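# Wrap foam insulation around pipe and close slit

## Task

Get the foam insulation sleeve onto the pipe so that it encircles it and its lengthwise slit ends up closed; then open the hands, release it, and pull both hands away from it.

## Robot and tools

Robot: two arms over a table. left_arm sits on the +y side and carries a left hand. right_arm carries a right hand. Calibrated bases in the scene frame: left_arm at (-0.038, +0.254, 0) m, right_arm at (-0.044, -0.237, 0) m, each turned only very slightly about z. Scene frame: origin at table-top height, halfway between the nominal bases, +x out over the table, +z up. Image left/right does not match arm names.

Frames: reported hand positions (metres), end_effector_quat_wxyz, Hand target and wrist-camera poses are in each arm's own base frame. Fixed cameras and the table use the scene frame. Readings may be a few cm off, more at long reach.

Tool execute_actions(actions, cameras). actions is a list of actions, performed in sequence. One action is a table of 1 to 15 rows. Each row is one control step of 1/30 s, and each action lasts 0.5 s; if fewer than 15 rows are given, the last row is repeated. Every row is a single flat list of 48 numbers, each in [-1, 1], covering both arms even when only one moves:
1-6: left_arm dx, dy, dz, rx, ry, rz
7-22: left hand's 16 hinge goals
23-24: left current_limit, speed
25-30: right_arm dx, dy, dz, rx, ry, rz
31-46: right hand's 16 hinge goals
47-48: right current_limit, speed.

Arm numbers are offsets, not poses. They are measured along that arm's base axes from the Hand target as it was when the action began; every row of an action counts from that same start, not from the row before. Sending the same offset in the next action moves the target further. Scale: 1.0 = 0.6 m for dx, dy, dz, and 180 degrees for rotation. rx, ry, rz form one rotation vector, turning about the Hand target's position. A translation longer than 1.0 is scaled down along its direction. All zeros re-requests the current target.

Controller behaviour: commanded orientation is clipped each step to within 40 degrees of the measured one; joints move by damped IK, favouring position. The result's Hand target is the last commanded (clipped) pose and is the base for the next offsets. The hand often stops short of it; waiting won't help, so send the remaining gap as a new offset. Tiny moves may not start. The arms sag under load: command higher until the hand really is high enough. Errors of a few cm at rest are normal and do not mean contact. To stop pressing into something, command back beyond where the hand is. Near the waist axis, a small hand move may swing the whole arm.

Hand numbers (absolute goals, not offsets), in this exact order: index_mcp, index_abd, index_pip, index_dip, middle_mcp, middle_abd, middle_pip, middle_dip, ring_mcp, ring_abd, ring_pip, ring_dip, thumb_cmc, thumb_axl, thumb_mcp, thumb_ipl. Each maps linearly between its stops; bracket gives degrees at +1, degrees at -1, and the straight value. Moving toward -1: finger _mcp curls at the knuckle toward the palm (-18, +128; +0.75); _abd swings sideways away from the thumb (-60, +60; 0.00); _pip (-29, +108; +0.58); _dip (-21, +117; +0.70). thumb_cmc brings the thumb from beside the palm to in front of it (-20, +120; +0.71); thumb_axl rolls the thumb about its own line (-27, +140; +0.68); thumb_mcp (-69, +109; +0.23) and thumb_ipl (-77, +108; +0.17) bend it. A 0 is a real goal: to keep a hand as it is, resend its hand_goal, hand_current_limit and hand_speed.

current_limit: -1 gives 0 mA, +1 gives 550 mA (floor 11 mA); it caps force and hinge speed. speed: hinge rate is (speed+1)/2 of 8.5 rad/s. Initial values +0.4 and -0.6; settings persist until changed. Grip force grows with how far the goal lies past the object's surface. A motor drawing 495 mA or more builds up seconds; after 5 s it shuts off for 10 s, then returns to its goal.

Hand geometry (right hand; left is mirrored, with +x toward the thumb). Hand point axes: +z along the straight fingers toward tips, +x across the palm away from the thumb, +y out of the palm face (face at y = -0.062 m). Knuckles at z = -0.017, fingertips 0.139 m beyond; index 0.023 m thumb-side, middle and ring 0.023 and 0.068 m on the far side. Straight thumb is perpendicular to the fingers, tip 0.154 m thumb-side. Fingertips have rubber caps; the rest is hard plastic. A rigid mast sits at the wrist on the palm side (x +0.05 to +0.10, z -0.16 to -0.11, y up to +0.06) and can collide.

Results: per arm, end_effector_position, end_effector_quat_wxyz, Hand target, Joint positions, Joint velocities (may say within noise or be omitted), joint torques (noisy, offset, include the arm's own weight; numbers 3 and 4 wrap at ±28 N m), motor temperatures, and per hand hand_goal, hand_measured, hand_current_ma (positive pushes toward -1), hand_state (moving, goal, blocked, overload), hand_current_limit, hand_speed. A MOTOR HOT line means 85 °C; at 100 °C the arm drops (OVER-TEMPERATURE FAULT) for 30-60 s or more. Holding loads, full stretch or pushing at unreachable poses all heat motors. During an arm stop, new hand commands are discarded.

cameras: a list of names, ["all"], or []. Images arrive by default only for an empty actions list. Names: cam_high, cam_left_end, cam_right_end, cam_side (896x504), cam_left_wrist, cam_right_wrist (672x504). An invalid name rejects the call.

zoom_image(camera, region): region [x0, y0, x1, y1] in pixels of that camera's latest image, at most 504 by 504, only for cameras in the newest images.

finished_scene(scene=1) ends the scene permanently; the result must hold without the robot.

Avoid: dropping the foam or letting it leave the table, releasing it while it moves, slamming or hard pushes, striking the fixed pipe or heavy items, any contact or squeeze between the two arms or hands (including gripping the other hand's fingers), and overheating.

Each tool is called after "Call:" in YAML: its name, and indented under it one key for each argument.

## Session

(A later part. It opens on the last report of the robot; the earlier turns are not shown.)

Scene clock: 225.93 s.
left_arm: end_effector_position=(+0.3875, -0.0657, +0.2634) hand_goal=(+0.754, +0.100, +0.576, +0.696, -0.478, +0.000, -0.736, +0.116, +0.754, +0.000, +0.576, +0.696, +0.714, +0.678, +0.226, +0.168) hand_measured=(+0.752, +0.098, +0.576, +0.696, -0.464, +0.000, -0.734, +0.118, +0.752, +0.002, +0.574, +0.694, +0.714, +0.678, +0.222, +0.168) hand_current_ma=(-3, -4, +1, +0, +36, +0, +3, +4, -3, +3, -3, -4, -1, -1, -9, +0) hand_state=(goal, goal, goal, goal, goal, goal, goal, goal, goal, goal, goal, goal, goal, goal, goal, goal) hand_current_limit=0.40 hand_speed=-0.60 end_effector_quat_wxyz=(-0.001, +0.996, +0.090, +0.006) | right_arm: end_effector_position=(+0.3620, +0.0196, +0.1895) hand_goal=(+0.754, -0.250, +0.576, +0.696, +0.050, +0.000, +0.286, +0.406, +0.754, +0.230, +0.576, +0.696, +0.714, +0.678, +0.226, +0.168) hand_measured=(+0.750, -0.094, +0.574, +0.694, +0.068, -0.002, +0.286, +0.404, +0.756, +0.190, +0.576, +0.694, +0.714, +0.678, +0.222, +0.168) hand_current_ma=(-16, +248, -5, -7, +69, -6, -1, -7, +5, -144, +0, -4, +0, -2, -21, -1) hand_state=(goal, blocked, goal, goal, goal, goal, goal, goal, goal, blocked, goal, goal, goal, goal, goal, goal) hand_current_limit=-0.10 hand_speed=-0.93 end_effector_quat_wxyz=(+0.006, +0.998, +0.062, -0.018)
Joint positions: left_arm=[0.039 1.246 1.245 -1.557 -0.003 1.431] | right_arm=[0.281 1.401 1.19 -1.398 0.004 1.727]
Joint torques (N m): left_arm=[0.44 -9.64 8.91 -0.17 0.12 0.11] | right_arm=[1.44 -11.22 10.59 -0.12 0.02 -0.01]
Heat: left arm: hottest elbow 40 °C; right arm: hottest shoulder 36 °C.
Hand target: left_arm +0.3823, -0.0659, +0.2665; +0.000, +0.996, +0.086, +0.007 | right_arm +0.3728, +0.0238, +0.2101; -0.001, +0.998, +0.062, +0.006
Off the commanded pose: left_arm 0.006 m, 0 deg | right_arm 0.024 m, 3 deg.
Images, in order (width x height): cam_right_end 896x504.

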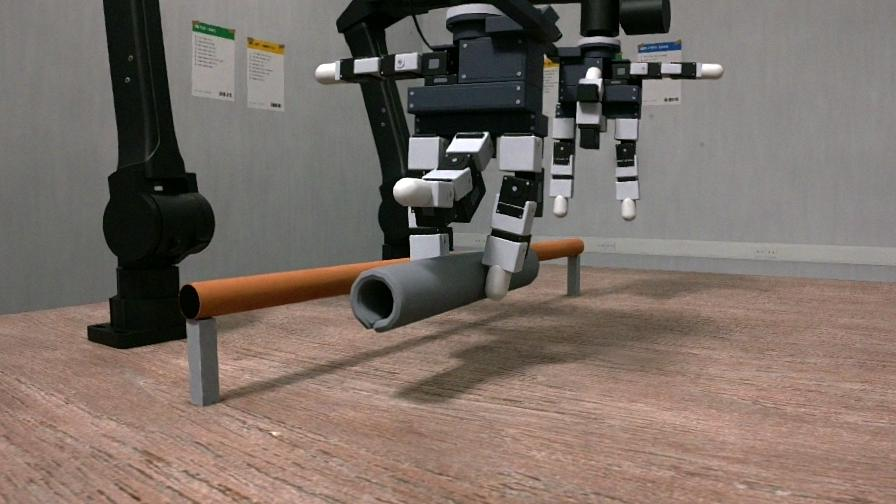

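Call:
execute_actions:
  actions:
    - [[0,0,0,0,0,0,0.754,0.1,0.576,0.696,-0.479,0,-0.737,0.116,0.754,0,0.576,0.696,0.714,0.678,0.226,0.168,0.4,-0.6,-0.01,0,0.04,0,0,0,0.754,-0.25,0.576,0.696,0.05,0,-0.2,0.1,0.754,0.21,0.576,0.696,0.714,0.678,0.226,0.168,-0.1,-0.93]]
    - [[0,0,0,0,0,0,0.754,0.1,0.576,0.696,-0.479,0,-0.737,0.116,0.754,0,0.576,0.696,0.714,0.678,0.226,0.168,0.4,-0.6,-0.01,0,0.04,0,0,0,0.754,-0.25,0.576,0.696,0.05,0,-0.2,0.1,0.754,0.21,0.576,0.696,0.714,0.678,0.226,0.168,-0.1,-0.93]]
  cameras: ["cam_right_end"]

Scene clock: 228.90 s.
left_arm: end_effector_position=(+0.3875, -0.0657, +0.2634) hand_goal=(+0.754, +0.100, +0.576, +0.696, -0.478, +0.000, -0.736, +0.116, +0.754, +0.000, +0.576, +0.696, +0.714, +0.678, +0.226, +0.168) hand_measured=(+0.752, +0.098, +0.576, +0.696, -0.464, +0.000, -0.734, +0.118, +0.752, +0.002, +0.574, +0.694, +0.714, +0.678, +0.222, +0.168) hand_current_ma=(-3, -4, +1, +0, +36, +0, +3, +4, -3, +3, -3, -4, -1, -1, -9, +0) hand_state=(goal, goal, goal, goal, goal, goal, goal, goal, goal, goal, goal, goal, goal, goal, goal, goal) hand_current_limit=0.40 hand_speed=-0.60 end_effector_quat_wxyz=(-0.001, +0.996, +0.090, +0.006) | right_arm: end_effector_position=(+0.3532, +0.0178, +0.2378) hand_goal=(+0.754, -0.250, +0.576, +0.696, +0.050, +0.000, -0.200, +0.100, +0.754, +0.210, +0.576, +0.696, +0.714, +0.678, +0.226, +0.168) hand_measured=(+0.750, -0.108, +0.574, +0.694, +0.068, -0.002, -0.192, +0.104, +0.756, +0.174, +0.576, +0.694, +0.714, +0.678, +0.222, +0.168) hand_current_ma=(-16, +248, -5, -7, +69, -6, +27, +10, +5, -122, +0, -4, +0, -2, -21, -1) hand_state=(goal, blocked, goal, goal, goal, goal, goal, goal, goal, blocked, goal, goal, goal, goal, goal, goal) hand_current_limit=-0.10 hand_speed=-0.93 end_effector_quat_wxyz=(+0.006, +0.998, +0.063, -0.017)
Joint positions: left_arm=[0.039 1.246 1.245 -1.557 -0.003 1.431] | right_arm=[0.283 1.358 1.275 -1.525 0.004 1.727]
Joint torques (N m): left_arm=[0.38 -9.82 8.95 -0.16 0.13 0.11] | right_arm=[2.02 -10.4 10.78 -0.14 0.03 0.05]
Heat: left arm: hottest elbow 40 °C; right arm: hottest shoulder 35 °C.
Hand target: left_arm +0.3823, -0.0659, +0.2665; +0.000, +0.996, +0.086, +0.007 | right_arm +0.3607, +0.0239, +0.2580; -0.001, +0.998, +0.062, +0.006
Off the commanded pose: left_arm 0.006 m, 0 deg | right_arm 0.022 m, 3 deg.
Images, in order (width x height): cam_right_end 896x504.

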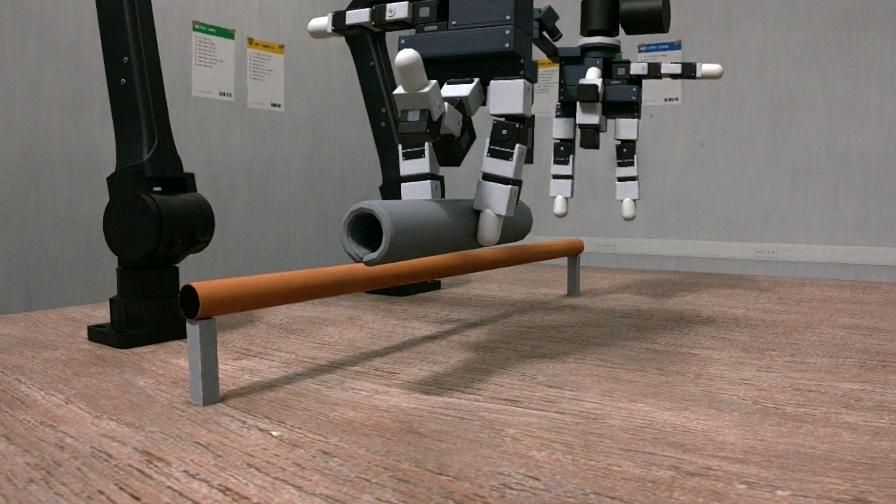

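Call:
execute_actions:
  actions:
    - [[0,0,0,0,0,0,0.754,0.1,0.576,0.696,-0.479,0,-0.737,0.116,0.754,0,0.576,0.696,0.714,0.678,0.226,0.168,0.4,-0.6,-0.033,0,0.015,0,0,-0.009,0.754,-0.25,0.576,0.696,0.05,0,-0.766,-0.174,0.754,0.2,0.576,0.696,0.714,0.678,0.226,0.168,-0.1,-0.8]]
    - [[0,0,0,0,0,0,0.754,0.1,0.576,0.696,-0.479,0,-0.737,0.116,0.754,0,0.576,0.696,0.714,0.678,0.226,0.168,0.4,-0.6,-0.033,0,0,0,0,-0.009,0.754,-0.25,0.576,0.696,0.05,0,-0.766,-0.174,0.754,0.2,0.576,0.696,0.714,0.678,0.226,0.168,-0.1,-0.8]]
    - [[0,0,0,0,0,0,0.754,0.1,0.576,0.696,-0.479,0,-0.737,0.116,0.754,0,0.576,0.696,0.714,0.678,0.226,0.168,0.4,-0.6,-0.033,0,0,0,0,-0.009,0.754,-0.25,0.576,0.696,0.05,0,-0.766,-0.174,0.754,0.2,0.576,0.696,0.714,0.678,0.226,0.168,-0.1,-0.8]]
    - [[0,0,0,0,0,0,0.754,0.1,0.576,0.696,-0.479,0,-0.737,0.116,0.754,0,0.576,0.696,0.714,0.678,0.226,0.168,0.4,-0.6,-0.033,0,0,0,0,-0.01,0.754,-0.25,0.576,0.696,0.05,0,-0.766,-0.174,0.754,0.2,0.576,0.696,0.714,0.678,0.226,0.168,-0.1,-0.8]]
  cameras: ["cam_right_end", "cam_left_end", "cam_side"]

Scene clock: 231.77 s.
left_arm: end_effector_position=(+0.3875, -0.0657, +0.2634) hand_goal=(+0.754, +0.100, +0.576, +0.696, -0.478, +0.000, -0.736, +0.116, +0.754, +0.000, +0.576, +0.696, +0.714, +0.678, +0.226, +0.168) hand_measured=(+0.752, +0.098, +0.576, +0.696, -0.464, +0.000, -0.734, +0.118, +0.752, +0.002, +0.574, +0.694, +0.714, +0.678, +0.222, +0.168) hand_current_ma=(-3, -4, +1, +0, +36, +0, +3, +4, -3, +3, -3, -4, -1, -1, -9, +0) hand_state=(goal, goal, goal, goal, goal, goal, goal, goal, goal, goal, goal, goal, goal, goal, goal, goal) hand_current_limit=0.40 hand_speed=-0.60 end_effector_quat_wxyz=(-0.001, +0.996, +0.090, +0.006) | right_arm: end_effector_position=(+0.2864, +0.0227, +0.2631) hand_goal=(+0.754, -0.250, +0.576, +0.696, +0.050, +0.000, -0.766, -0.174, +0.754, +0.200, +0.576, +0.696, +0.714, +0.678, +0.226, +0.168) hand_measured=(+0.750, -0.118, +0.574, +0.694, +0.066, -0.002, -0.760, -0.172, +0.756, +0.166, +0.576, +0.694, +0.714, +0.678, +0.222, +0.168) hand_current_ma=(-16, +248, -5, -7, +62, -6, +18, +8, +5, -121, +0, -4, +0, -2, -21, -1) hand_state=(goal, blocked, goal, goal, goal, goal, goal, goal, goal, blocked, goal, goal, goal, goal, goal, goal) hand_current_limit=-0.10 hand_speed=-0.80 end_effector_quat_wxyz=(+0.000, +1.000, +0.005, +0.004)
Joint positions: left_arm=[0.039 1.246 1.245 -1.557 -0.003 1.431] | right_arm=[0.34 1.186 1.196 -1.573 0.003 1.9]
Joint torques (N m): left_arm=[0.15 -9.7 8.94 -0.17 0.12 0.13] | right_arm=[1.85 -7.71 7.13 0.01 0.1 0.04]
Heat: left arm: hottest elbow 40 °C; right arm: hottest shoulder 35 °C.
Hand target: left_arm +0.3823, -0.0659, +0.2665; +0.000, +0.996, +0.086, +0.007 | right_arm +0.2814, +0.0239, +0.2670; +0.000, +1.000, +0.004, +0.006
Off the commanded pose: left_arm 0.006 m, 0 deg | right_arm 0.006 m, 0 deg.
Images, in order (width x height): cam_left_end 896x504, cam_right_end 896x504, cam_side 896x504.

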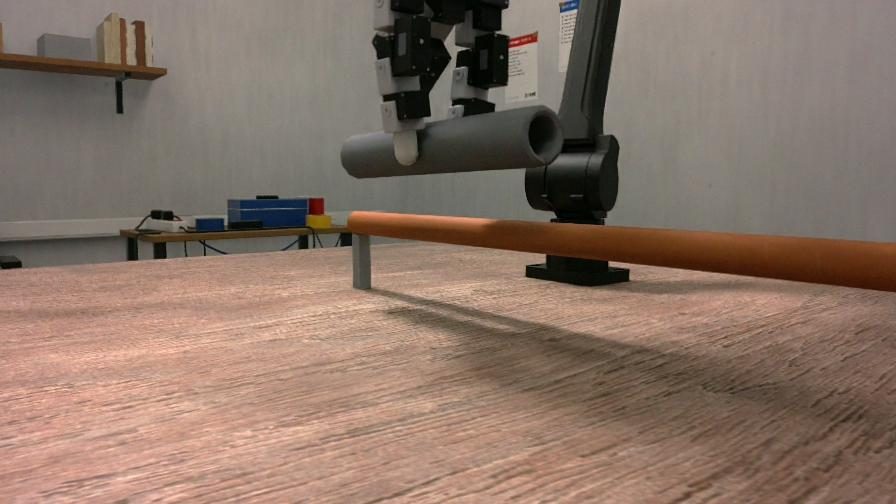

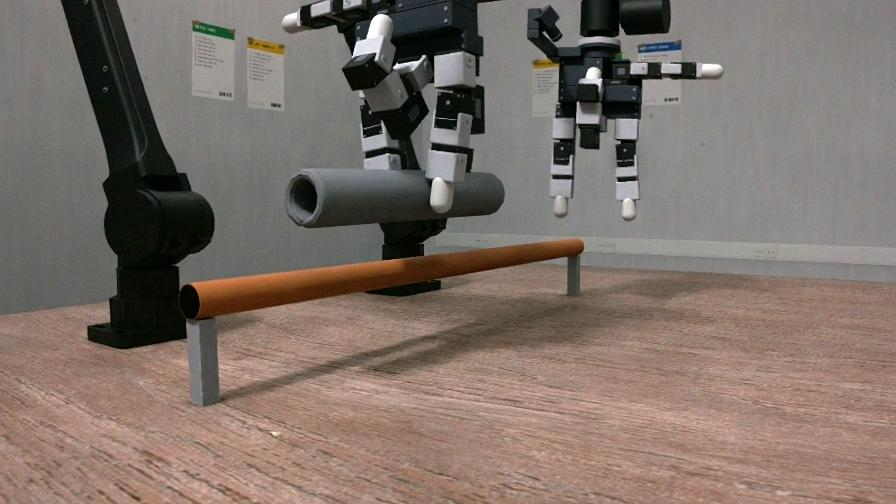

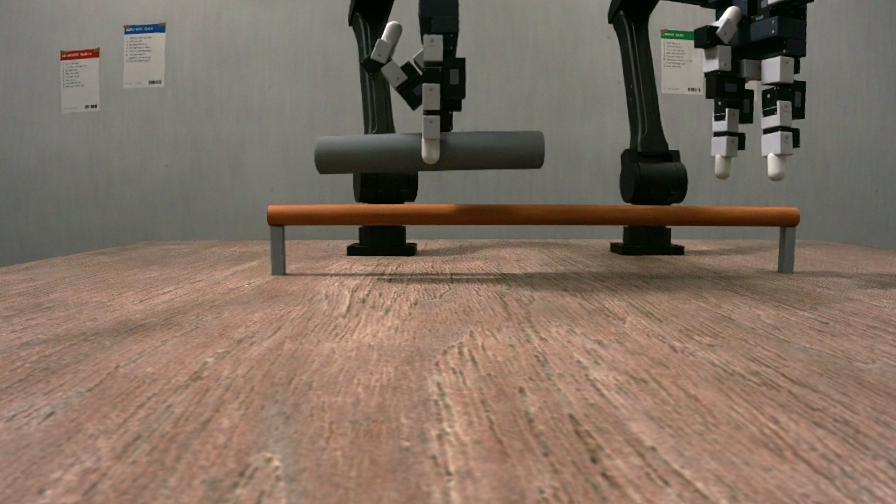

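Call:
zoom_image:
  camera: "cam_right_end"
  region: [270, 150, 350, 235]

Call:
zoom_image:
  camera: "cam_side"
  region: [300, 120, 360, 185]

Call:
zoom_image:
  camera: "cam_side"
  region: [500, 120, 560, 185]

Call:
zoom_image:
  camera: "cam_left_end"
  region: [330, 95, 580, 245]

Scaled by 5.929 from the camera's 896x504 image, which has a finer 1280x720 frame.

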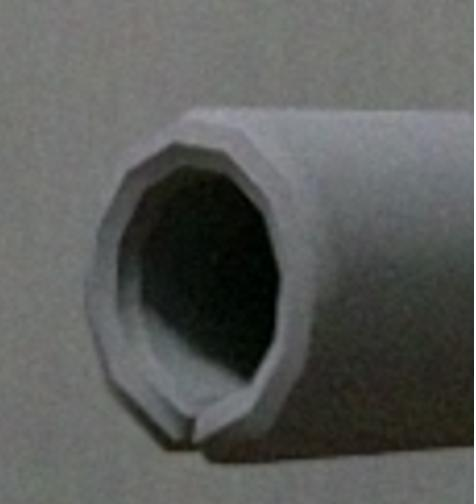

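Scaled by 7.754 from the camera's 896x504 image, which has a finer 1280x720 frame.

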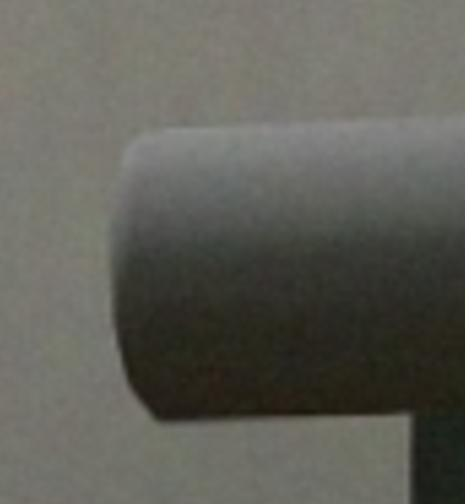

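Scaled by 7.754 from the camera's 896x504 image, which has a finer 1280x720 frame.

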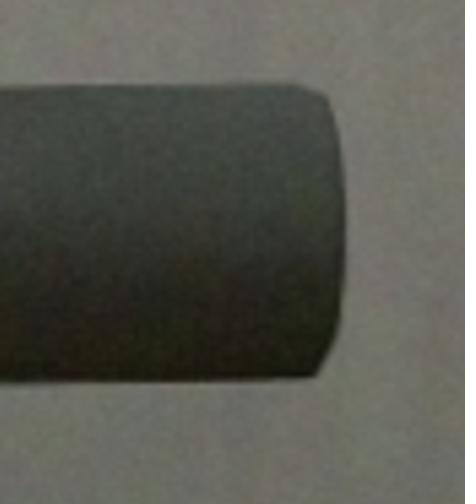

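Scaled by 2.016 from the camera's 896x504 image, which has a finer 1280x720 frame.

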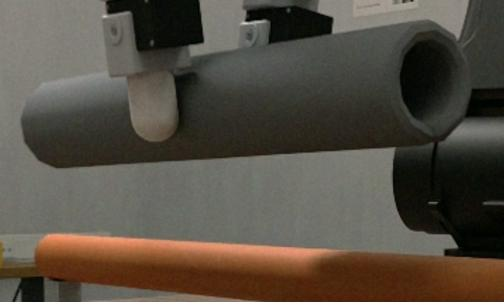

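Call:
execute_actions:
  actions:
    - [[0,0,0,0,0,0,0.754,0.1,0.576,0.696,-0.479,0,-0.737,0.116,0.754,0,0.576,0.696,0.714,0.678,0.226,0.168,0.4,-0.6,-0.029,0,0,0,0,0,0.754,-0.25,0.576,0.696,0.05,0,-0.766,-0.174,0.754,0.2,0.576,0.696,0.714,0.678,0.226,0.168,-0.1,-0.8]]
    - [[0,0,0,0,0,0,0.754,0.1,0.576,0.696,-0.479,0,-0.737,0.116,0.754,0,0.576,0.696,0.714,0.678,0.226,0.168,0.4,-0.6,-0.029,0,0,0,0,0,0.754,-0.25,0.576,0.696,0.4,0,-0.766,-0.174,0.754,0.2,0.576,0.696,0.714,0.678,0.226,0.168,-0.1,-0.8]]
    - [[0,0,0,0,0,0,0.754,0.1,0.576,0.696,-0.479,0,-0.737,0.116,0.754,0,0.576,0.696,0.714,0.678,0.226,0.168,0.4,-0.6,0,0,-0.03,0,0,0,0.754,-0.25,0.576,0.696,0.753,0,-0.766,-0.174,0.754,0.2,0.576,0.696,0.714,0.678,0.226,0.168,-0.1,-0.8]]
  cameras: ["cam_right_end", "cam_left_end", "cam_side"]

Call:
zoom_image:
  camera: "cam_right_end"
  region: [180, 160, 480, 320]

Call:
zoom_image:
  camera: "cam_left_end"
  region: [360, 100, 640, 290]

Scene clock: 235.07 s.
left_arm: end_effector_position=(+0.3875, -0.0657, +0.2634) hand_goal=(+0.754, +0.100, +0.576, +0.696, -0.478, +0.000, -0.736, +0.116, +0.754, +0.000, +0.576, +0.696, +0.714, +0.678, +0.226, +0.168) hand_measured=(+0.752, +0.098, +0.576, +0.696, -0.464, +0.000, -0.734, +0.118, +0.752, +0.002, +0.574, +0.694, +0.714, +0.678, +0.222, +0.168) hand_current_ma=(-3, -4, +1, +0, +36, +0, +3, +4, -3, +3, -3, -4, -1, -1, -9, +0) hand_state=(goal, goal, goal, goal, goal, goal, goal, goal, goal, goal, goal, goal, goal, goal, goal, goal) hand_current_limit=0.40 hand_speed=-0.60 end_effector_quat_wxyz=(-0.001, +0.996, +0.090, +0.006) | right_arm: end_effector_position=(+0.2462, +0.0211, +0.2470) hand_goal=(+0.754, -0.250, +0.576, +0.696, +0.754, +0.000, -0.766, -0.174, +0.754, +0.200, +0.576, +0.696, +0.714, +0.678, +0.226, +0.168) hand_measured=(+0.750, -0.118, +0.574, +0.694, +0.752, -0.002, -0.760, -0.172, +0.756, +0.166, +0.576, +0.694, +0.714, +0.678, +0.222, +0.168) hand_current_ma=(-16, +248, -5, -7, -4, -6, +18, +8, +5, -122, +0, -4, +0, -2, -21, -1) hand_state=(goal, blocked, goal, goal, goal, goal, goal, goal, goal, blocked, goal, goal, goal, goal, goal, goal) hand_current_limit=-0.10 hand_speed=-0.80 end_effector_quat_wxyz=(+0.003, +1.000, +0.005, -0.004)
Joint positions: left_arm=[0.039 1.246 1.245 -1.557 -0.003 1.431] | right_arm=[0.381 1.096 1.084 -1.569 0.003 1.942]
Joint torques (N m): left_arm=[0.26 -9.76 8.9 -0.2 0.14 0.11] | right_arm=[2.02 -6.12 7.32 0.61 0.09 0.04]
Heat: left arm: hottest elbow 40 °C; right arm: hottest shoulder 35 °C.
Hand target: left_arm +0.3823, -0.0659, +0.2665; +0.000, +0.996, +0.086, +0.007 | right_arm +0.2468, +0.0238, +0.2491; +0.000, +1.000, +0.004, +0.006
Off the commanded pose: left_arm 0.006 m, 0 deg | right_arm 0.003 m, 1 deg.
Images, in order (width x height): cam_left_end 896x504, cam_right_end 896x504, cam_side 896x504.

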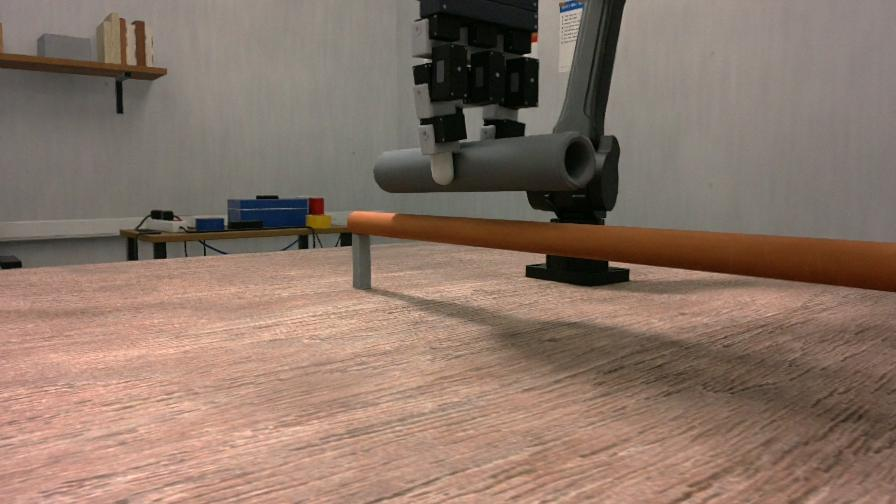

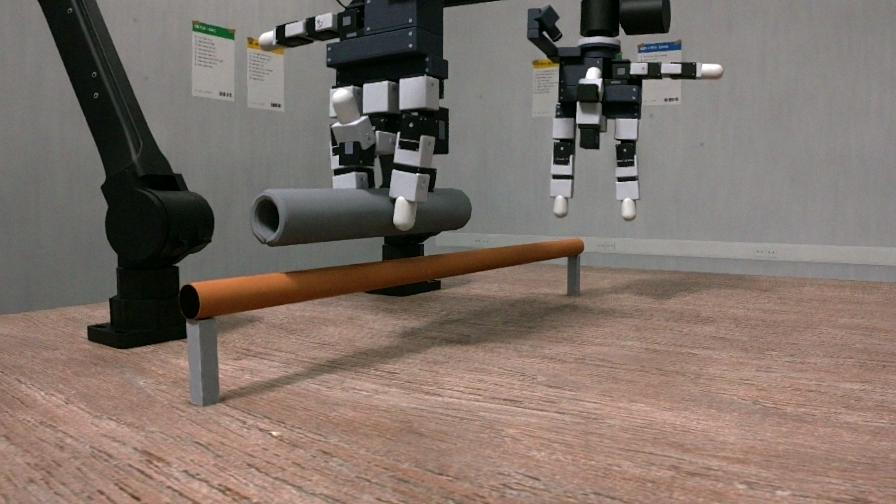

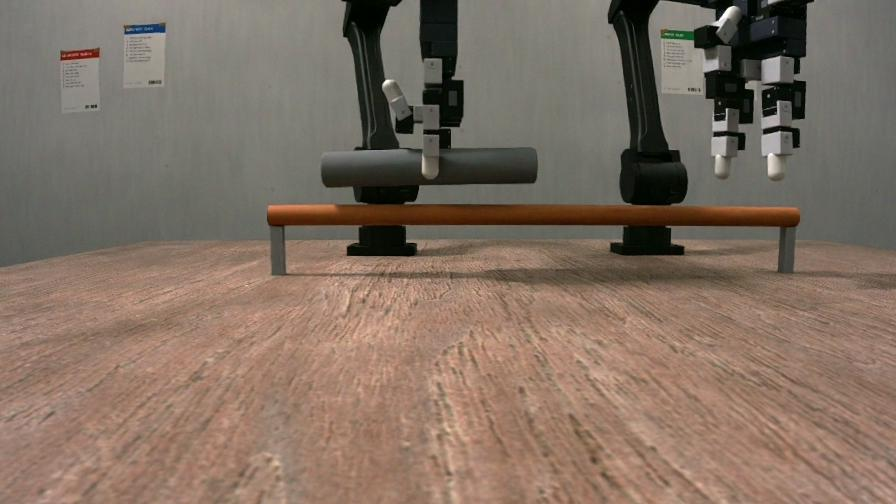

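Scaled by 1.680 from the camera's 896x504 image, which has a finer 1280x720 frame.

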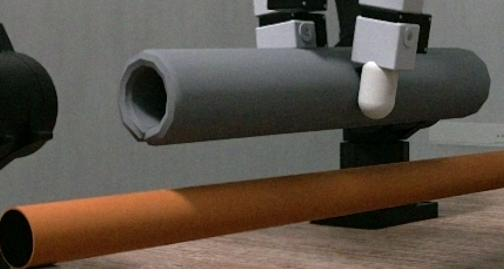

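Scaled by 1.800 from the camera's 896x504 image, which has a finer 1280x720 frame.

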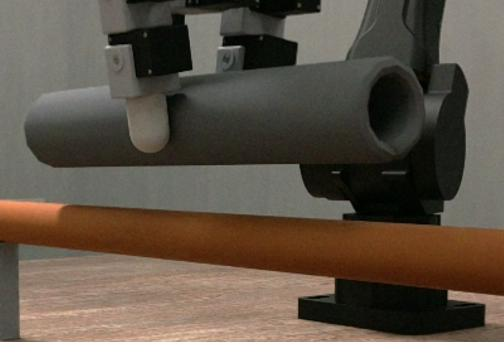

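Call:
execute_actions:
  actions:
    - [[0,0,0,0,0,0,0.754,0.1,0.576,0.696,-0.479,0,-0.737,0.116,0.754,0,0.576,0.696,0.714,0.678,0.226,0.168,0.4,-0.6,0.006,0,-0.02,0,0,0,0.754,-0.25,0.576,0.696,0.753,0,-0.766,-0.174,0.754,0.2,0.576,0.696,0.714,0.678,0.226,0.168,-0.1,-0.8]]
    - [[0,0,0,0,0,0,0.754,0.1,0.576,0.696,-0.479,0,-0.737,0.116,0.754,0,0.576,0.696,0.714,0.678,0.226,0.168,0.4,-0.6,0,0,-0.015,0,0,0,0.754,-0.25,0.576,0.696,0.753,0,-0.766,-0.174,0.754,0.2,0.576,0.696,0.714,0.678,0.226,0.168,-0.1,-0.8]]
  cameras: ["cam_right_end", "cam_left_end", "cam_side"]

Call:
zoom_image:
  camera: "cam_right_end"
  region: [180, 160, 480, 320]

Call:
zoom_image:
  camera: "cam_left_end"
  region: [360, 100, 640, 290]

Scene clock: 236.77 s.
left_arm: end_effector_position=(+0.3875, -0.0657, +0.2634) hand_goal=(+0.754, +0.100, +0.576, +0.696, -0.478, +0.000, -0.736, +0.116, +0.754, +0.000, +0.576, +0.696, +0.714, +0.678, +0.226, +0.168) hand_measured=(+0.752, +0.098, +0.576, +0.696, -0.464, +0.000, -0.734, +0.118, +0.752, +0.002, +0.574, +0.694, +0.714, +0.678, +0.222, +0.168) hand_current_ma=(-3, -4, +1, +0, +36, +0, +3, +4, -3, +3, -3, -4, -1, -1, -9, +0) hand_state=(goal, goal, goal, goal, goal, goal, goal, goal, goal, goal, goal, goal, goal, goal, goal, goal) hand_current_limit=0.40 hand_speed=-0.60 end_effector_quat_wxyz=(-0.001, +0.996, +0.090, +0.006) | right_arm: end_effector_position=(+0.2481, +0.0219, +0.2285) hand_goal=(+0.754, -0.250, +0.576, +0.696, +0.754, +0.000, -0.766, -0.174, +0.754, +0.200, +0.576, +0.696, +0.714, +0.678, +0.226, +0.168) hand_measured=(+0.750, -0.118, +0.574, +0.694, +0.752, -0.002, -0.760, -0.172, +0.756, +0.166, +0.576, +0.694, +0.714, +0.678, +0.222, +0.168) hand_current_ma=(-16, +248, -5, -7, -4, -6, +18, +8, +5, -122, +0, -4, +0, -2, -21, -1) hand_state=(goal, blocked, goal, goal, goal, goal, goal, goal, goal, blocked, goal, goal, goal, goal, goal, goal) hand_current_limit=-0.10 hand_speed=-0.80 end_effector_quat_wxyz=(+0.001, +1.000, +0.005, +0.001)
Joint positions: left_arm=[0.039 1.246 1.245 -1.557 -0.003 1.431] | right_arm=[0.381 1.096 1.037 -1.511 0.003 1.942]
Joint torques (N m): left_arm=[0.26 -9.64 8.95 -0.13 0.13 0.12] | right_arm=[1.38 -5.48 7.2 0.65 0.09 0.02]
Heat: left arm: hottest elbow 40 °C; right arm: hottest shoulder 35 °C.
Hand target: left_arm +0.3823, -0.0659, +0.2665; +0.000, +0.996, +0.086, +0.007 | right_arm +0.2503, +0.0238, +0.2280; +0.000, +1.000, +0.004, +0.006
Off the commanded pose: left_arm 0.006 m, 0 deg | right_arm 0.003 m, 1 deg.
Images, in order (width x height): cam_left_end 896x504, cam_right_end 896x504, cam_side 896x504.

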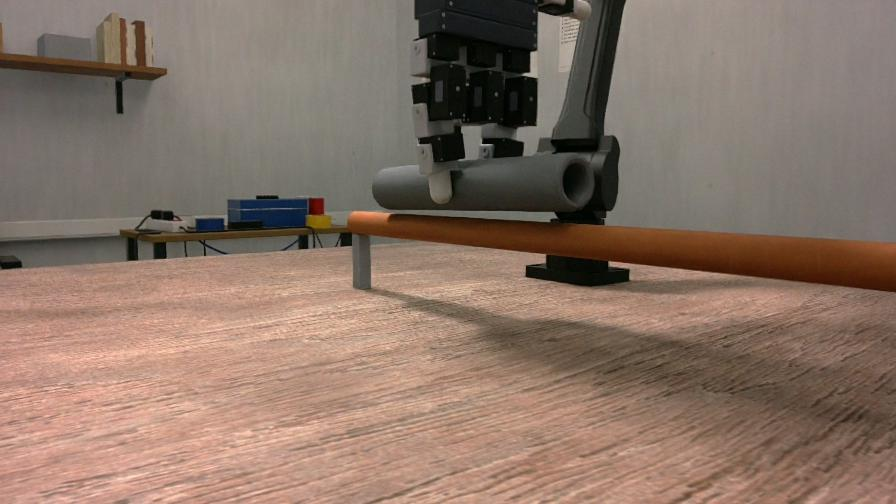

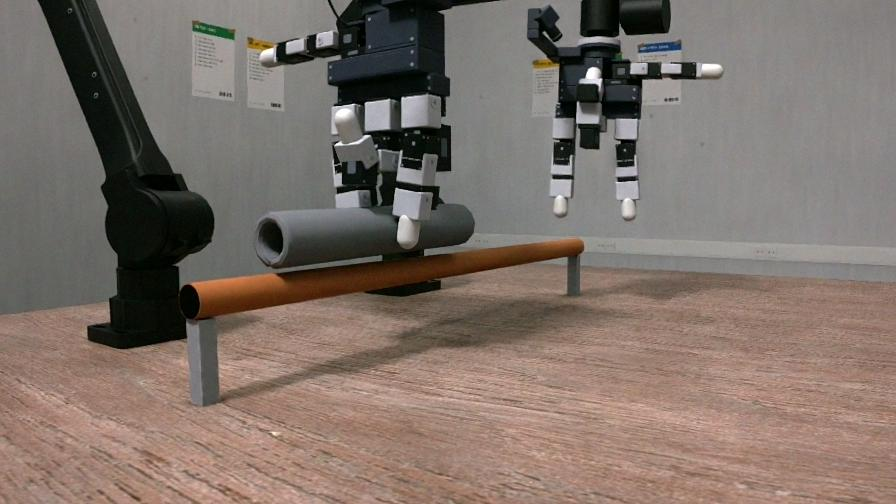

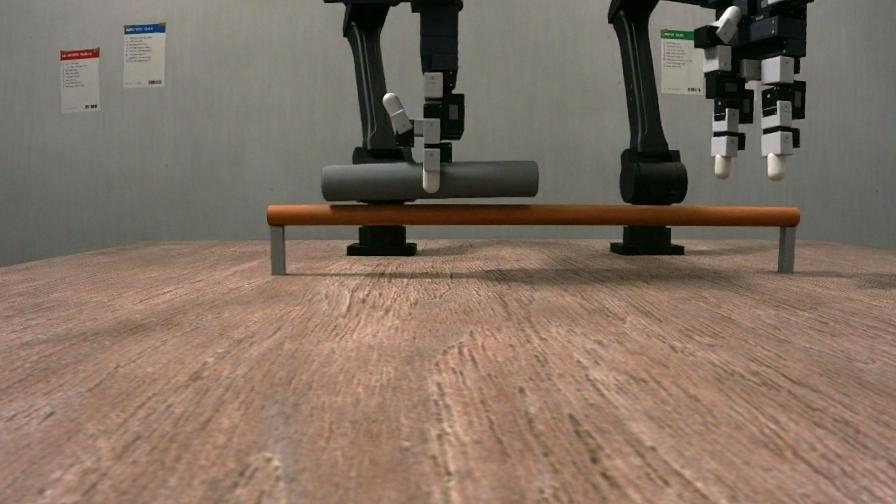

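Scaled by 1.680 from the camera's 896x504 image, which has a finer 1280x720 frame.

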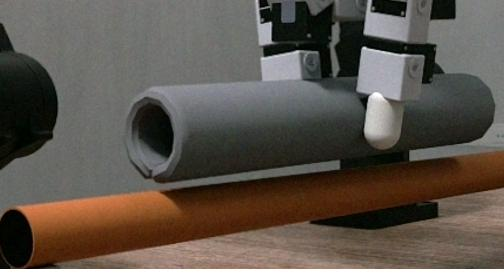

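Scaled by 1.800 from the camera's 896x504 image, which has a finer 1280x720 frame.

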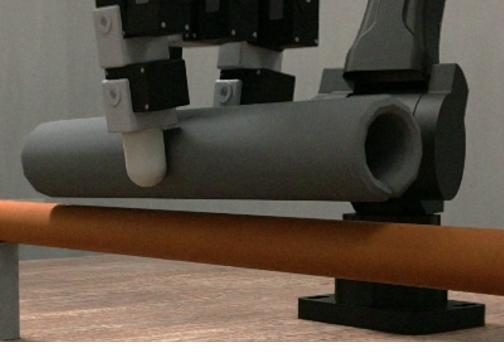

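Call:
zoom_image:
  camera: "cam_right_end"
  region: [230, 195, 340, 315]

Call:
zoom_image:
  camera: "cam_left_end"
  region: [530, 140, 640, 270]

Call:
zoom_image:
  camera: "cam_side"
  region: [300, 150, 430, 240]

Call:
zoom_image:
  camera: "cam_side"
  region: [430, 150, 560, 240]

Scaled by 4.200 from the camera's 896x504 image, which has a finer 1280x720 frame.

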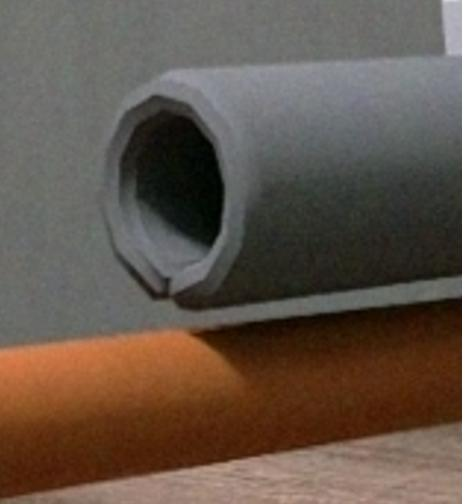

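Scaled by 3.877 from the camera's 896x504 image, which has a finer 1280x720 frame.

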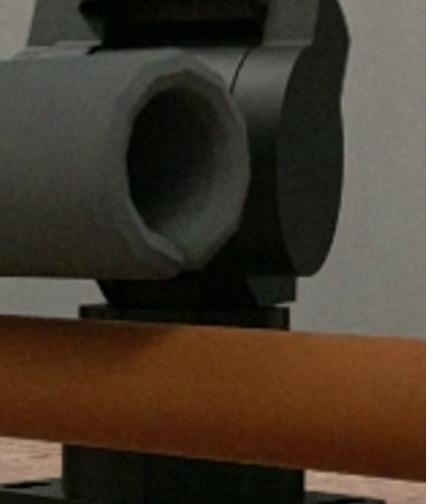

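Scaled by 3.877 from the camera's 896x504 image, which has a finer 1280x720 frame.

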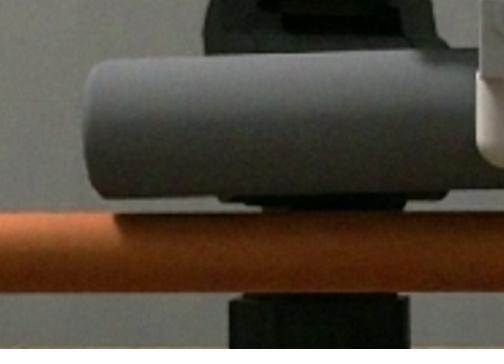

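Scaled by 3.877 from the camera's 896x504 image, which has a finer 1280x720 frame.

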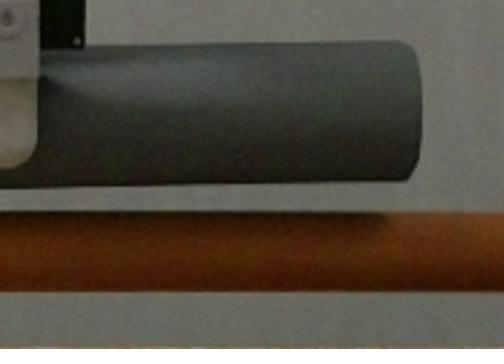

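Call:
zoom_image:
  camera: "cam_right_end"
  region: [400, 190, 500, 290]

Call:
zoom_image:
  camera: "cam_left_end"
  region: [350, 140, 460, 270]

Call:
zoom_image:
  camera: "cam_high"
  region: [480, 160, 640, 340]

Scaled by 5.040 from the camera's 896x504 image, which has a finer 1280x720 frame.

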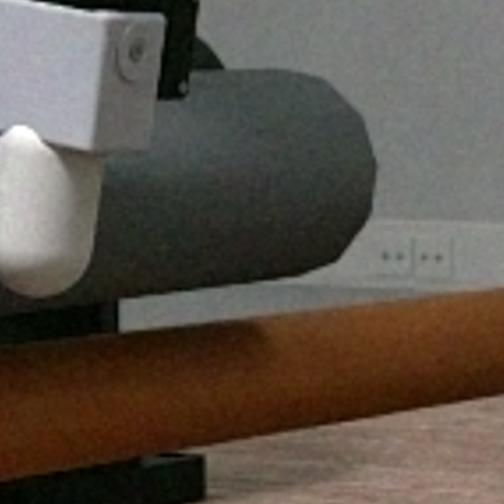

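Scaled by 3.877 from the camera's 896x504 image, which has a finer 1280x720 frame.

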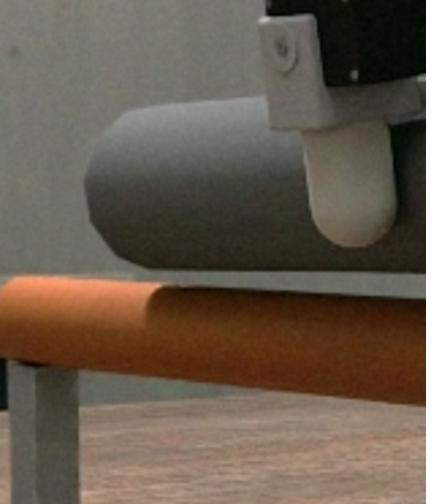

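This scene's latest camera images include none from cam_high. They are from: cam_left_end, cam_right_end, cam_side. cam_high's image comes with the result of a call that names it in "cameras".

Call:
execute_actions:
  actions: []
  cameras: ["cam_high", "cam_right_wrist"]

Call:
zoom_image:
  camera: "cam_high"
  region: [480, 180, 620, 340]

Scene clock: 237.93 s.
left_arm: end_effector_position=(+0.3875, -0.0657, +0.2634) hand_goal=(+0.754, +0.100, +0.576, +0.696, -0.478, +0.000, -0.736, +0.116, +0.754, +0.000, +0.576, +0.696, +0.714, +0.678, +0.226, +0.168) hand_measured=(+0.752, +0.098, +0.576, +0.696, -0.464, +0.000, -0.734, +0.118, +0.752, +0.002, +0.574, +0.694, +0.714, +0.678, +0.222, +0.168) hand_current_ma=(-3, -4, +1, +0, +36, +0, +3, +4, -3, +3, -3, -4, -1, -1, -9, +0) hand_state=(goal, goal, goal, goal, goal, goal, goal, goal, goal, goal, goal, goal, goal, goal, goal, goal) hand_current_limit=0.40 hand_speed=-0.60 end_effector_quat_wxyz=(-0.001, +0.996, +0.090, +0.006) | right_arm: end_effector_position=(+0.2481, +0.0219, +0.2285) hand_goal=(+0.754, -0.250, +0.576, +0.696, +0.754, +0.000, -0.766, -0.174, +0.754, +0.200, +0.576, +0.696, +0.714, +0.678, +0.226, +0.168) hand_measured=(+0.750, -0.118, +0.574, +0.694, +0.752, -0.002, -0.760, -0.172, +0.756, +0.166, +0.576, +0.694, +0.714, +0.678, +0.222, +0.168) hand_current_ma=(-16, +248, -5, -7, -4, -6, +18, +8, +5, -122, +0, -4, +0, -2, -21, -1) hand_state=(goal, blocked, goal, goal, goal, goal, goal, goal, goal, blocked, goal, goal, goal, goal, goal, goal) hand_current_limit=-0.10 hand_speed=-0.80 end_effector_quat_wxyz=(+0.001, +1.000, +0.005, +0.001)
Joint positions: left_arm=[0.039 1.246 1.245 -1.557 -0.003 1.431] | right_arm=[0.381 1.096 1.037 -1.511 0.003 1.942]
Joint velocities: within noise
Joint torques (N m): left_arm=[0.38 -9.47 8.94 -0.18 0.11 0.11] | right_arm=[1.73 -5.3 7.19 0.64 0.09 0.05]
Motor temperatures (°C): left_arm=[27 36 40 29 23 24] | right_arm=[30 35 32 24 24 22]
Heat: left arm: hottest elbow 40 °C; right arm: hottest shoulder 35 °C.
Hand target: left_arm +0.3823, -0.0659, +0.2665; +0.000, +0.996, +0.086, +0.007 | right_arm +0.2503, +0.0238, +0.2280; +0.000, +1.000, +0.004, +0.006
Off the commanded pose: left_arm 0.006 m, 0 deg | right_arm 0.003 m, 1 deg.
Images, in order (width x height): cam_high 896x504, cam_right_wrist 672x504.

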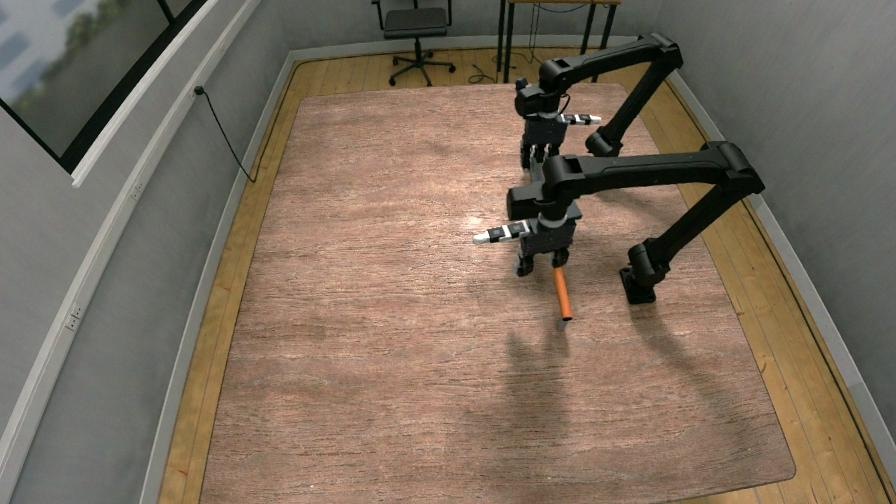

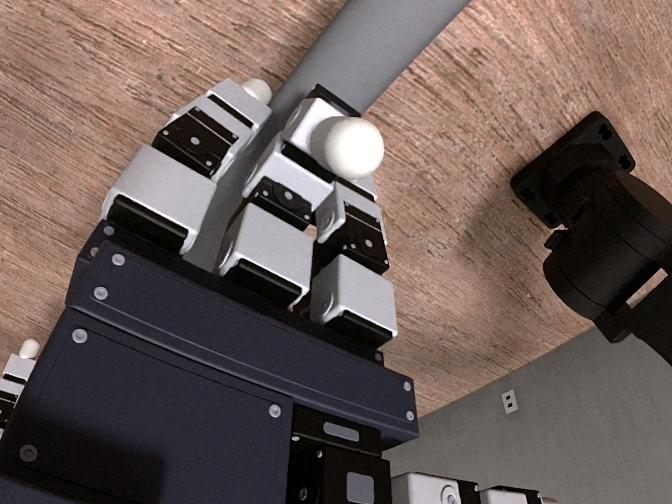

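Scaled by 3.150 from the camera's 896x504 image, which has a finer 1280x720 frame.

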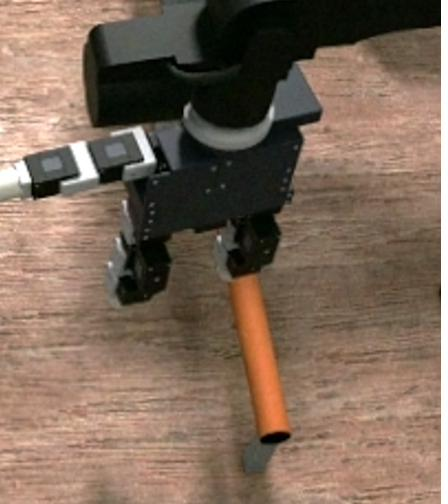

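Call:
execute_actions:
  actions:
    - [[0,0,0,0,0,0,0.754,0.1,0.576,0.696,-0.479,0,-0.737,0.116,0.754,0,0.576,0.696,0.714,0.678,0.226,0.168,0.4,-0.6,0,0,-0.014,0,0,0,0.754,-0.25,0.576,0.696,0.753,0,-0.766,-0.174,0.754,0.2,0.576,0.696,0.714,0.678,0.226,0.168,-0.1,-0.8]]
    - [[0,0,0,0,0,0,0.754,0.1,0.576,0.696,-0.479,0,-0.737,0.116,0.754,0,0.576,0.696,0.714,0.678,0.226,0.168,0.4,-0.6,0,0,-0.014,0,0,0,0.754,-0.25,0.576,0.696,0.753,0,-0.766,-0.174,0.754,0.2,0.576,0.696,0.714,0.678,0.226,0.168,-0.1,-0.8]]
  cameras: ["cam_right_end", "cam_left_end", "cam_side"]

Call:
zoom_image:
  camera: "cam_right_end"
  region: [230, 195, 340, 315]

Call:
zoom_image:
  camera: "cam_left_end"
  region: [530, 140, 640, 270]

Call:
zoom_image:
  camera: "cam_side"
  region: [300, 130, 560, 260]

Scene clock: 240.53 s.
left_arm: end_effector_position=(+0.3875, -0.0657, +0.2634) hand_goal=(+0.754, +0.100, +0.576, +0.696, -0.478, +0.000, -0.736, +0.116, +0.754, +0.000, +0.576, +0.696, +0.714, +0.678, +0.226, +0.168) hand_measured=(+0.752, +0.098, +0.576, +0.696, -0.464, +0.000, -0.734, +0.118, +0.752, +0.002, +0.574, +0.694, +0.714, +0.678, +0.222, +0.168) hand_current_ma=(-3, -4, +1, +0, +36, +0, +3, +4, -3, +3, -3, -4, -1, -1, -9, +0) hand_state=(goal, goal, goal, goal, goal, goal, goal, goal, goal, goal, goal, goal, goal, goal, goal, goal) hand_current_limit=0.40 hand_speed=-0.60 end_effector_quat_wxyz=(-0.001, +0.996, +0.090, +0.006) | right_arm: end_effector_position=(+0.2487, +0.0221, +0.2162) hand_goal=(+0.754, -0.250, +0.576, +0.696, +0.754, +0.000, -0.766, -0.174, +0.754, +0.200, +0.576, +0.696, +0.714, +0.678, +0.226, +0.168) hand_measured=(+0.750, -0.130, +0.574, +0.694, +0.752, -0.002, -0.760, -0.172, +0.756, +0.158, +0.576, +0.694, +0.714, +0.678, +0.222, +0.168) hand_current_ma=(-16, +247, -5, -7, -4, -6, +18, +8, +4, -151, +0, -4, +0, -2, -21, -1) hand_state=(goal, blocked, goal, goal, goal, goal, goal, goal, goal, blocked, goal, goal, goal, goal, goal, goal) hand_current_limit=-0.10 hand_speed=-0.80 end_effector_quat_wxyz=(+0.000, +1.000, +0.005, +0.004)
Joint positions: left_arm=[0.039 1.246 1.245 -1.557 -0.003 1.431] | right_arm=[0.381 1.096 1.006 -1.474 0.003 1.942]
Joint torques (N m): left_arm=[0.15 -9.76 8.94 -0.17 0.12 0.12] | right_arm=[1.44 -5.07 6.34 1.06 0.09 0.02]
Heat: left arm: hottest elbow 40 °C; right arm: hottest shoulder 35 °C.
Hand target: left_arm +0.3823, -0.0659, +0.2665; +0.000, +0.996, +0.086, +0.007 | right_arm +0.2504, +0.0238, +0.2113; +0.000, +1.000, +0.004, +0.006
Off the commanded pose: left_arm 0.006 m, 0 deg | right_arm 0.006 m, 0 deg.
Images, in order (width x height): cam_left_end 896x504, cam_right_end 896x504, cam_side 896x504.

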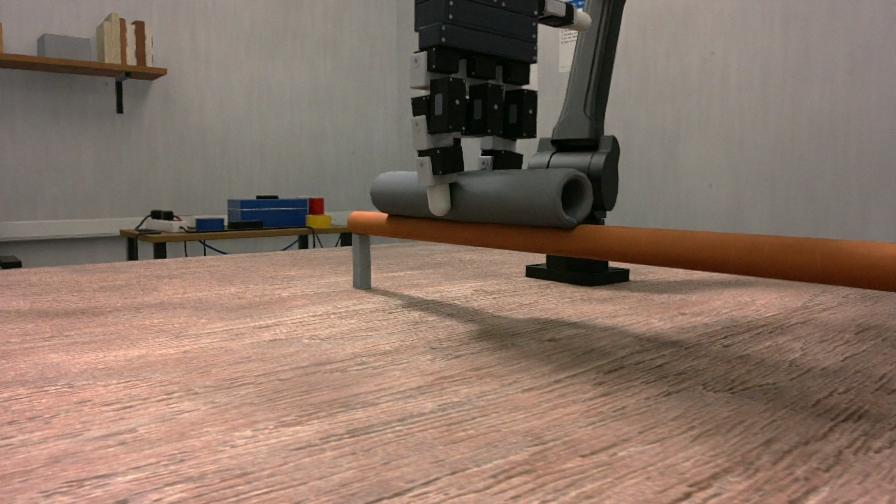

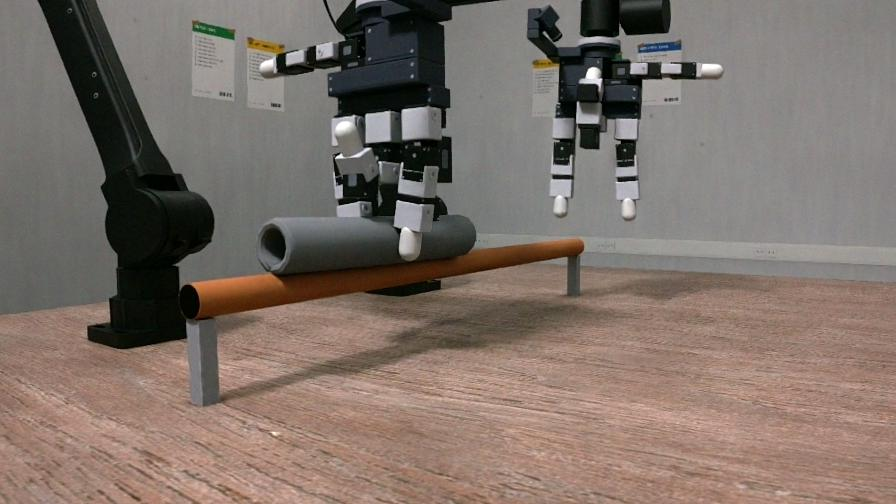

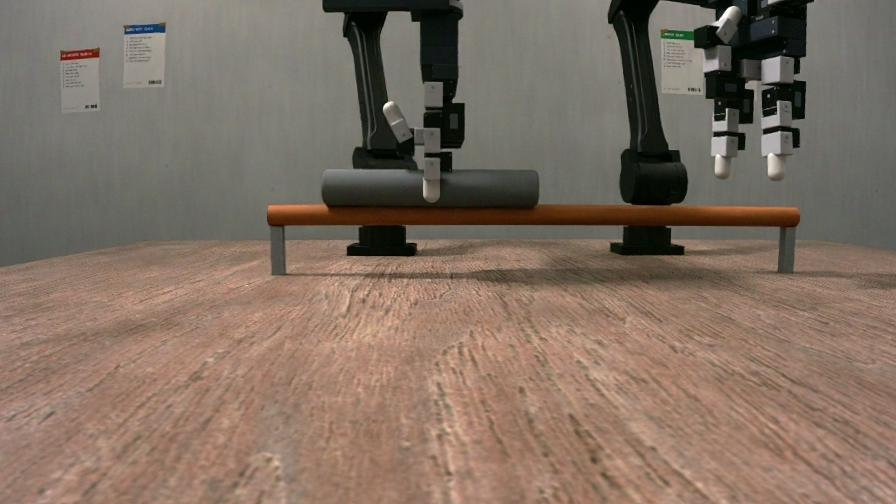

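Scaled by 4.200 from the camera's 896x504 image, which has a finer 1280x720 frame.

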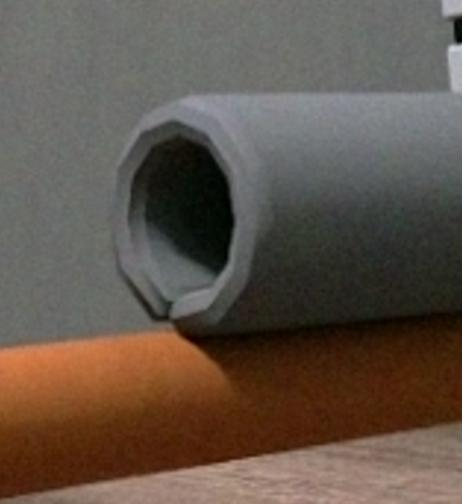

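Scaled by 3.877 from the camera's 896x504 image, which has a finer 1280x720 frame.

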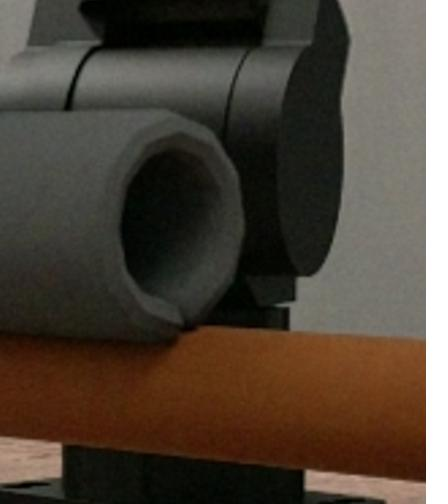

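Scaled by 1.938 from the camera's 896x504 image, which has a finer 1280x720 frame.

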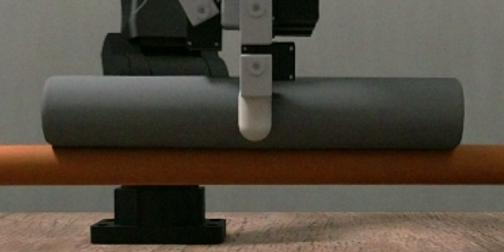

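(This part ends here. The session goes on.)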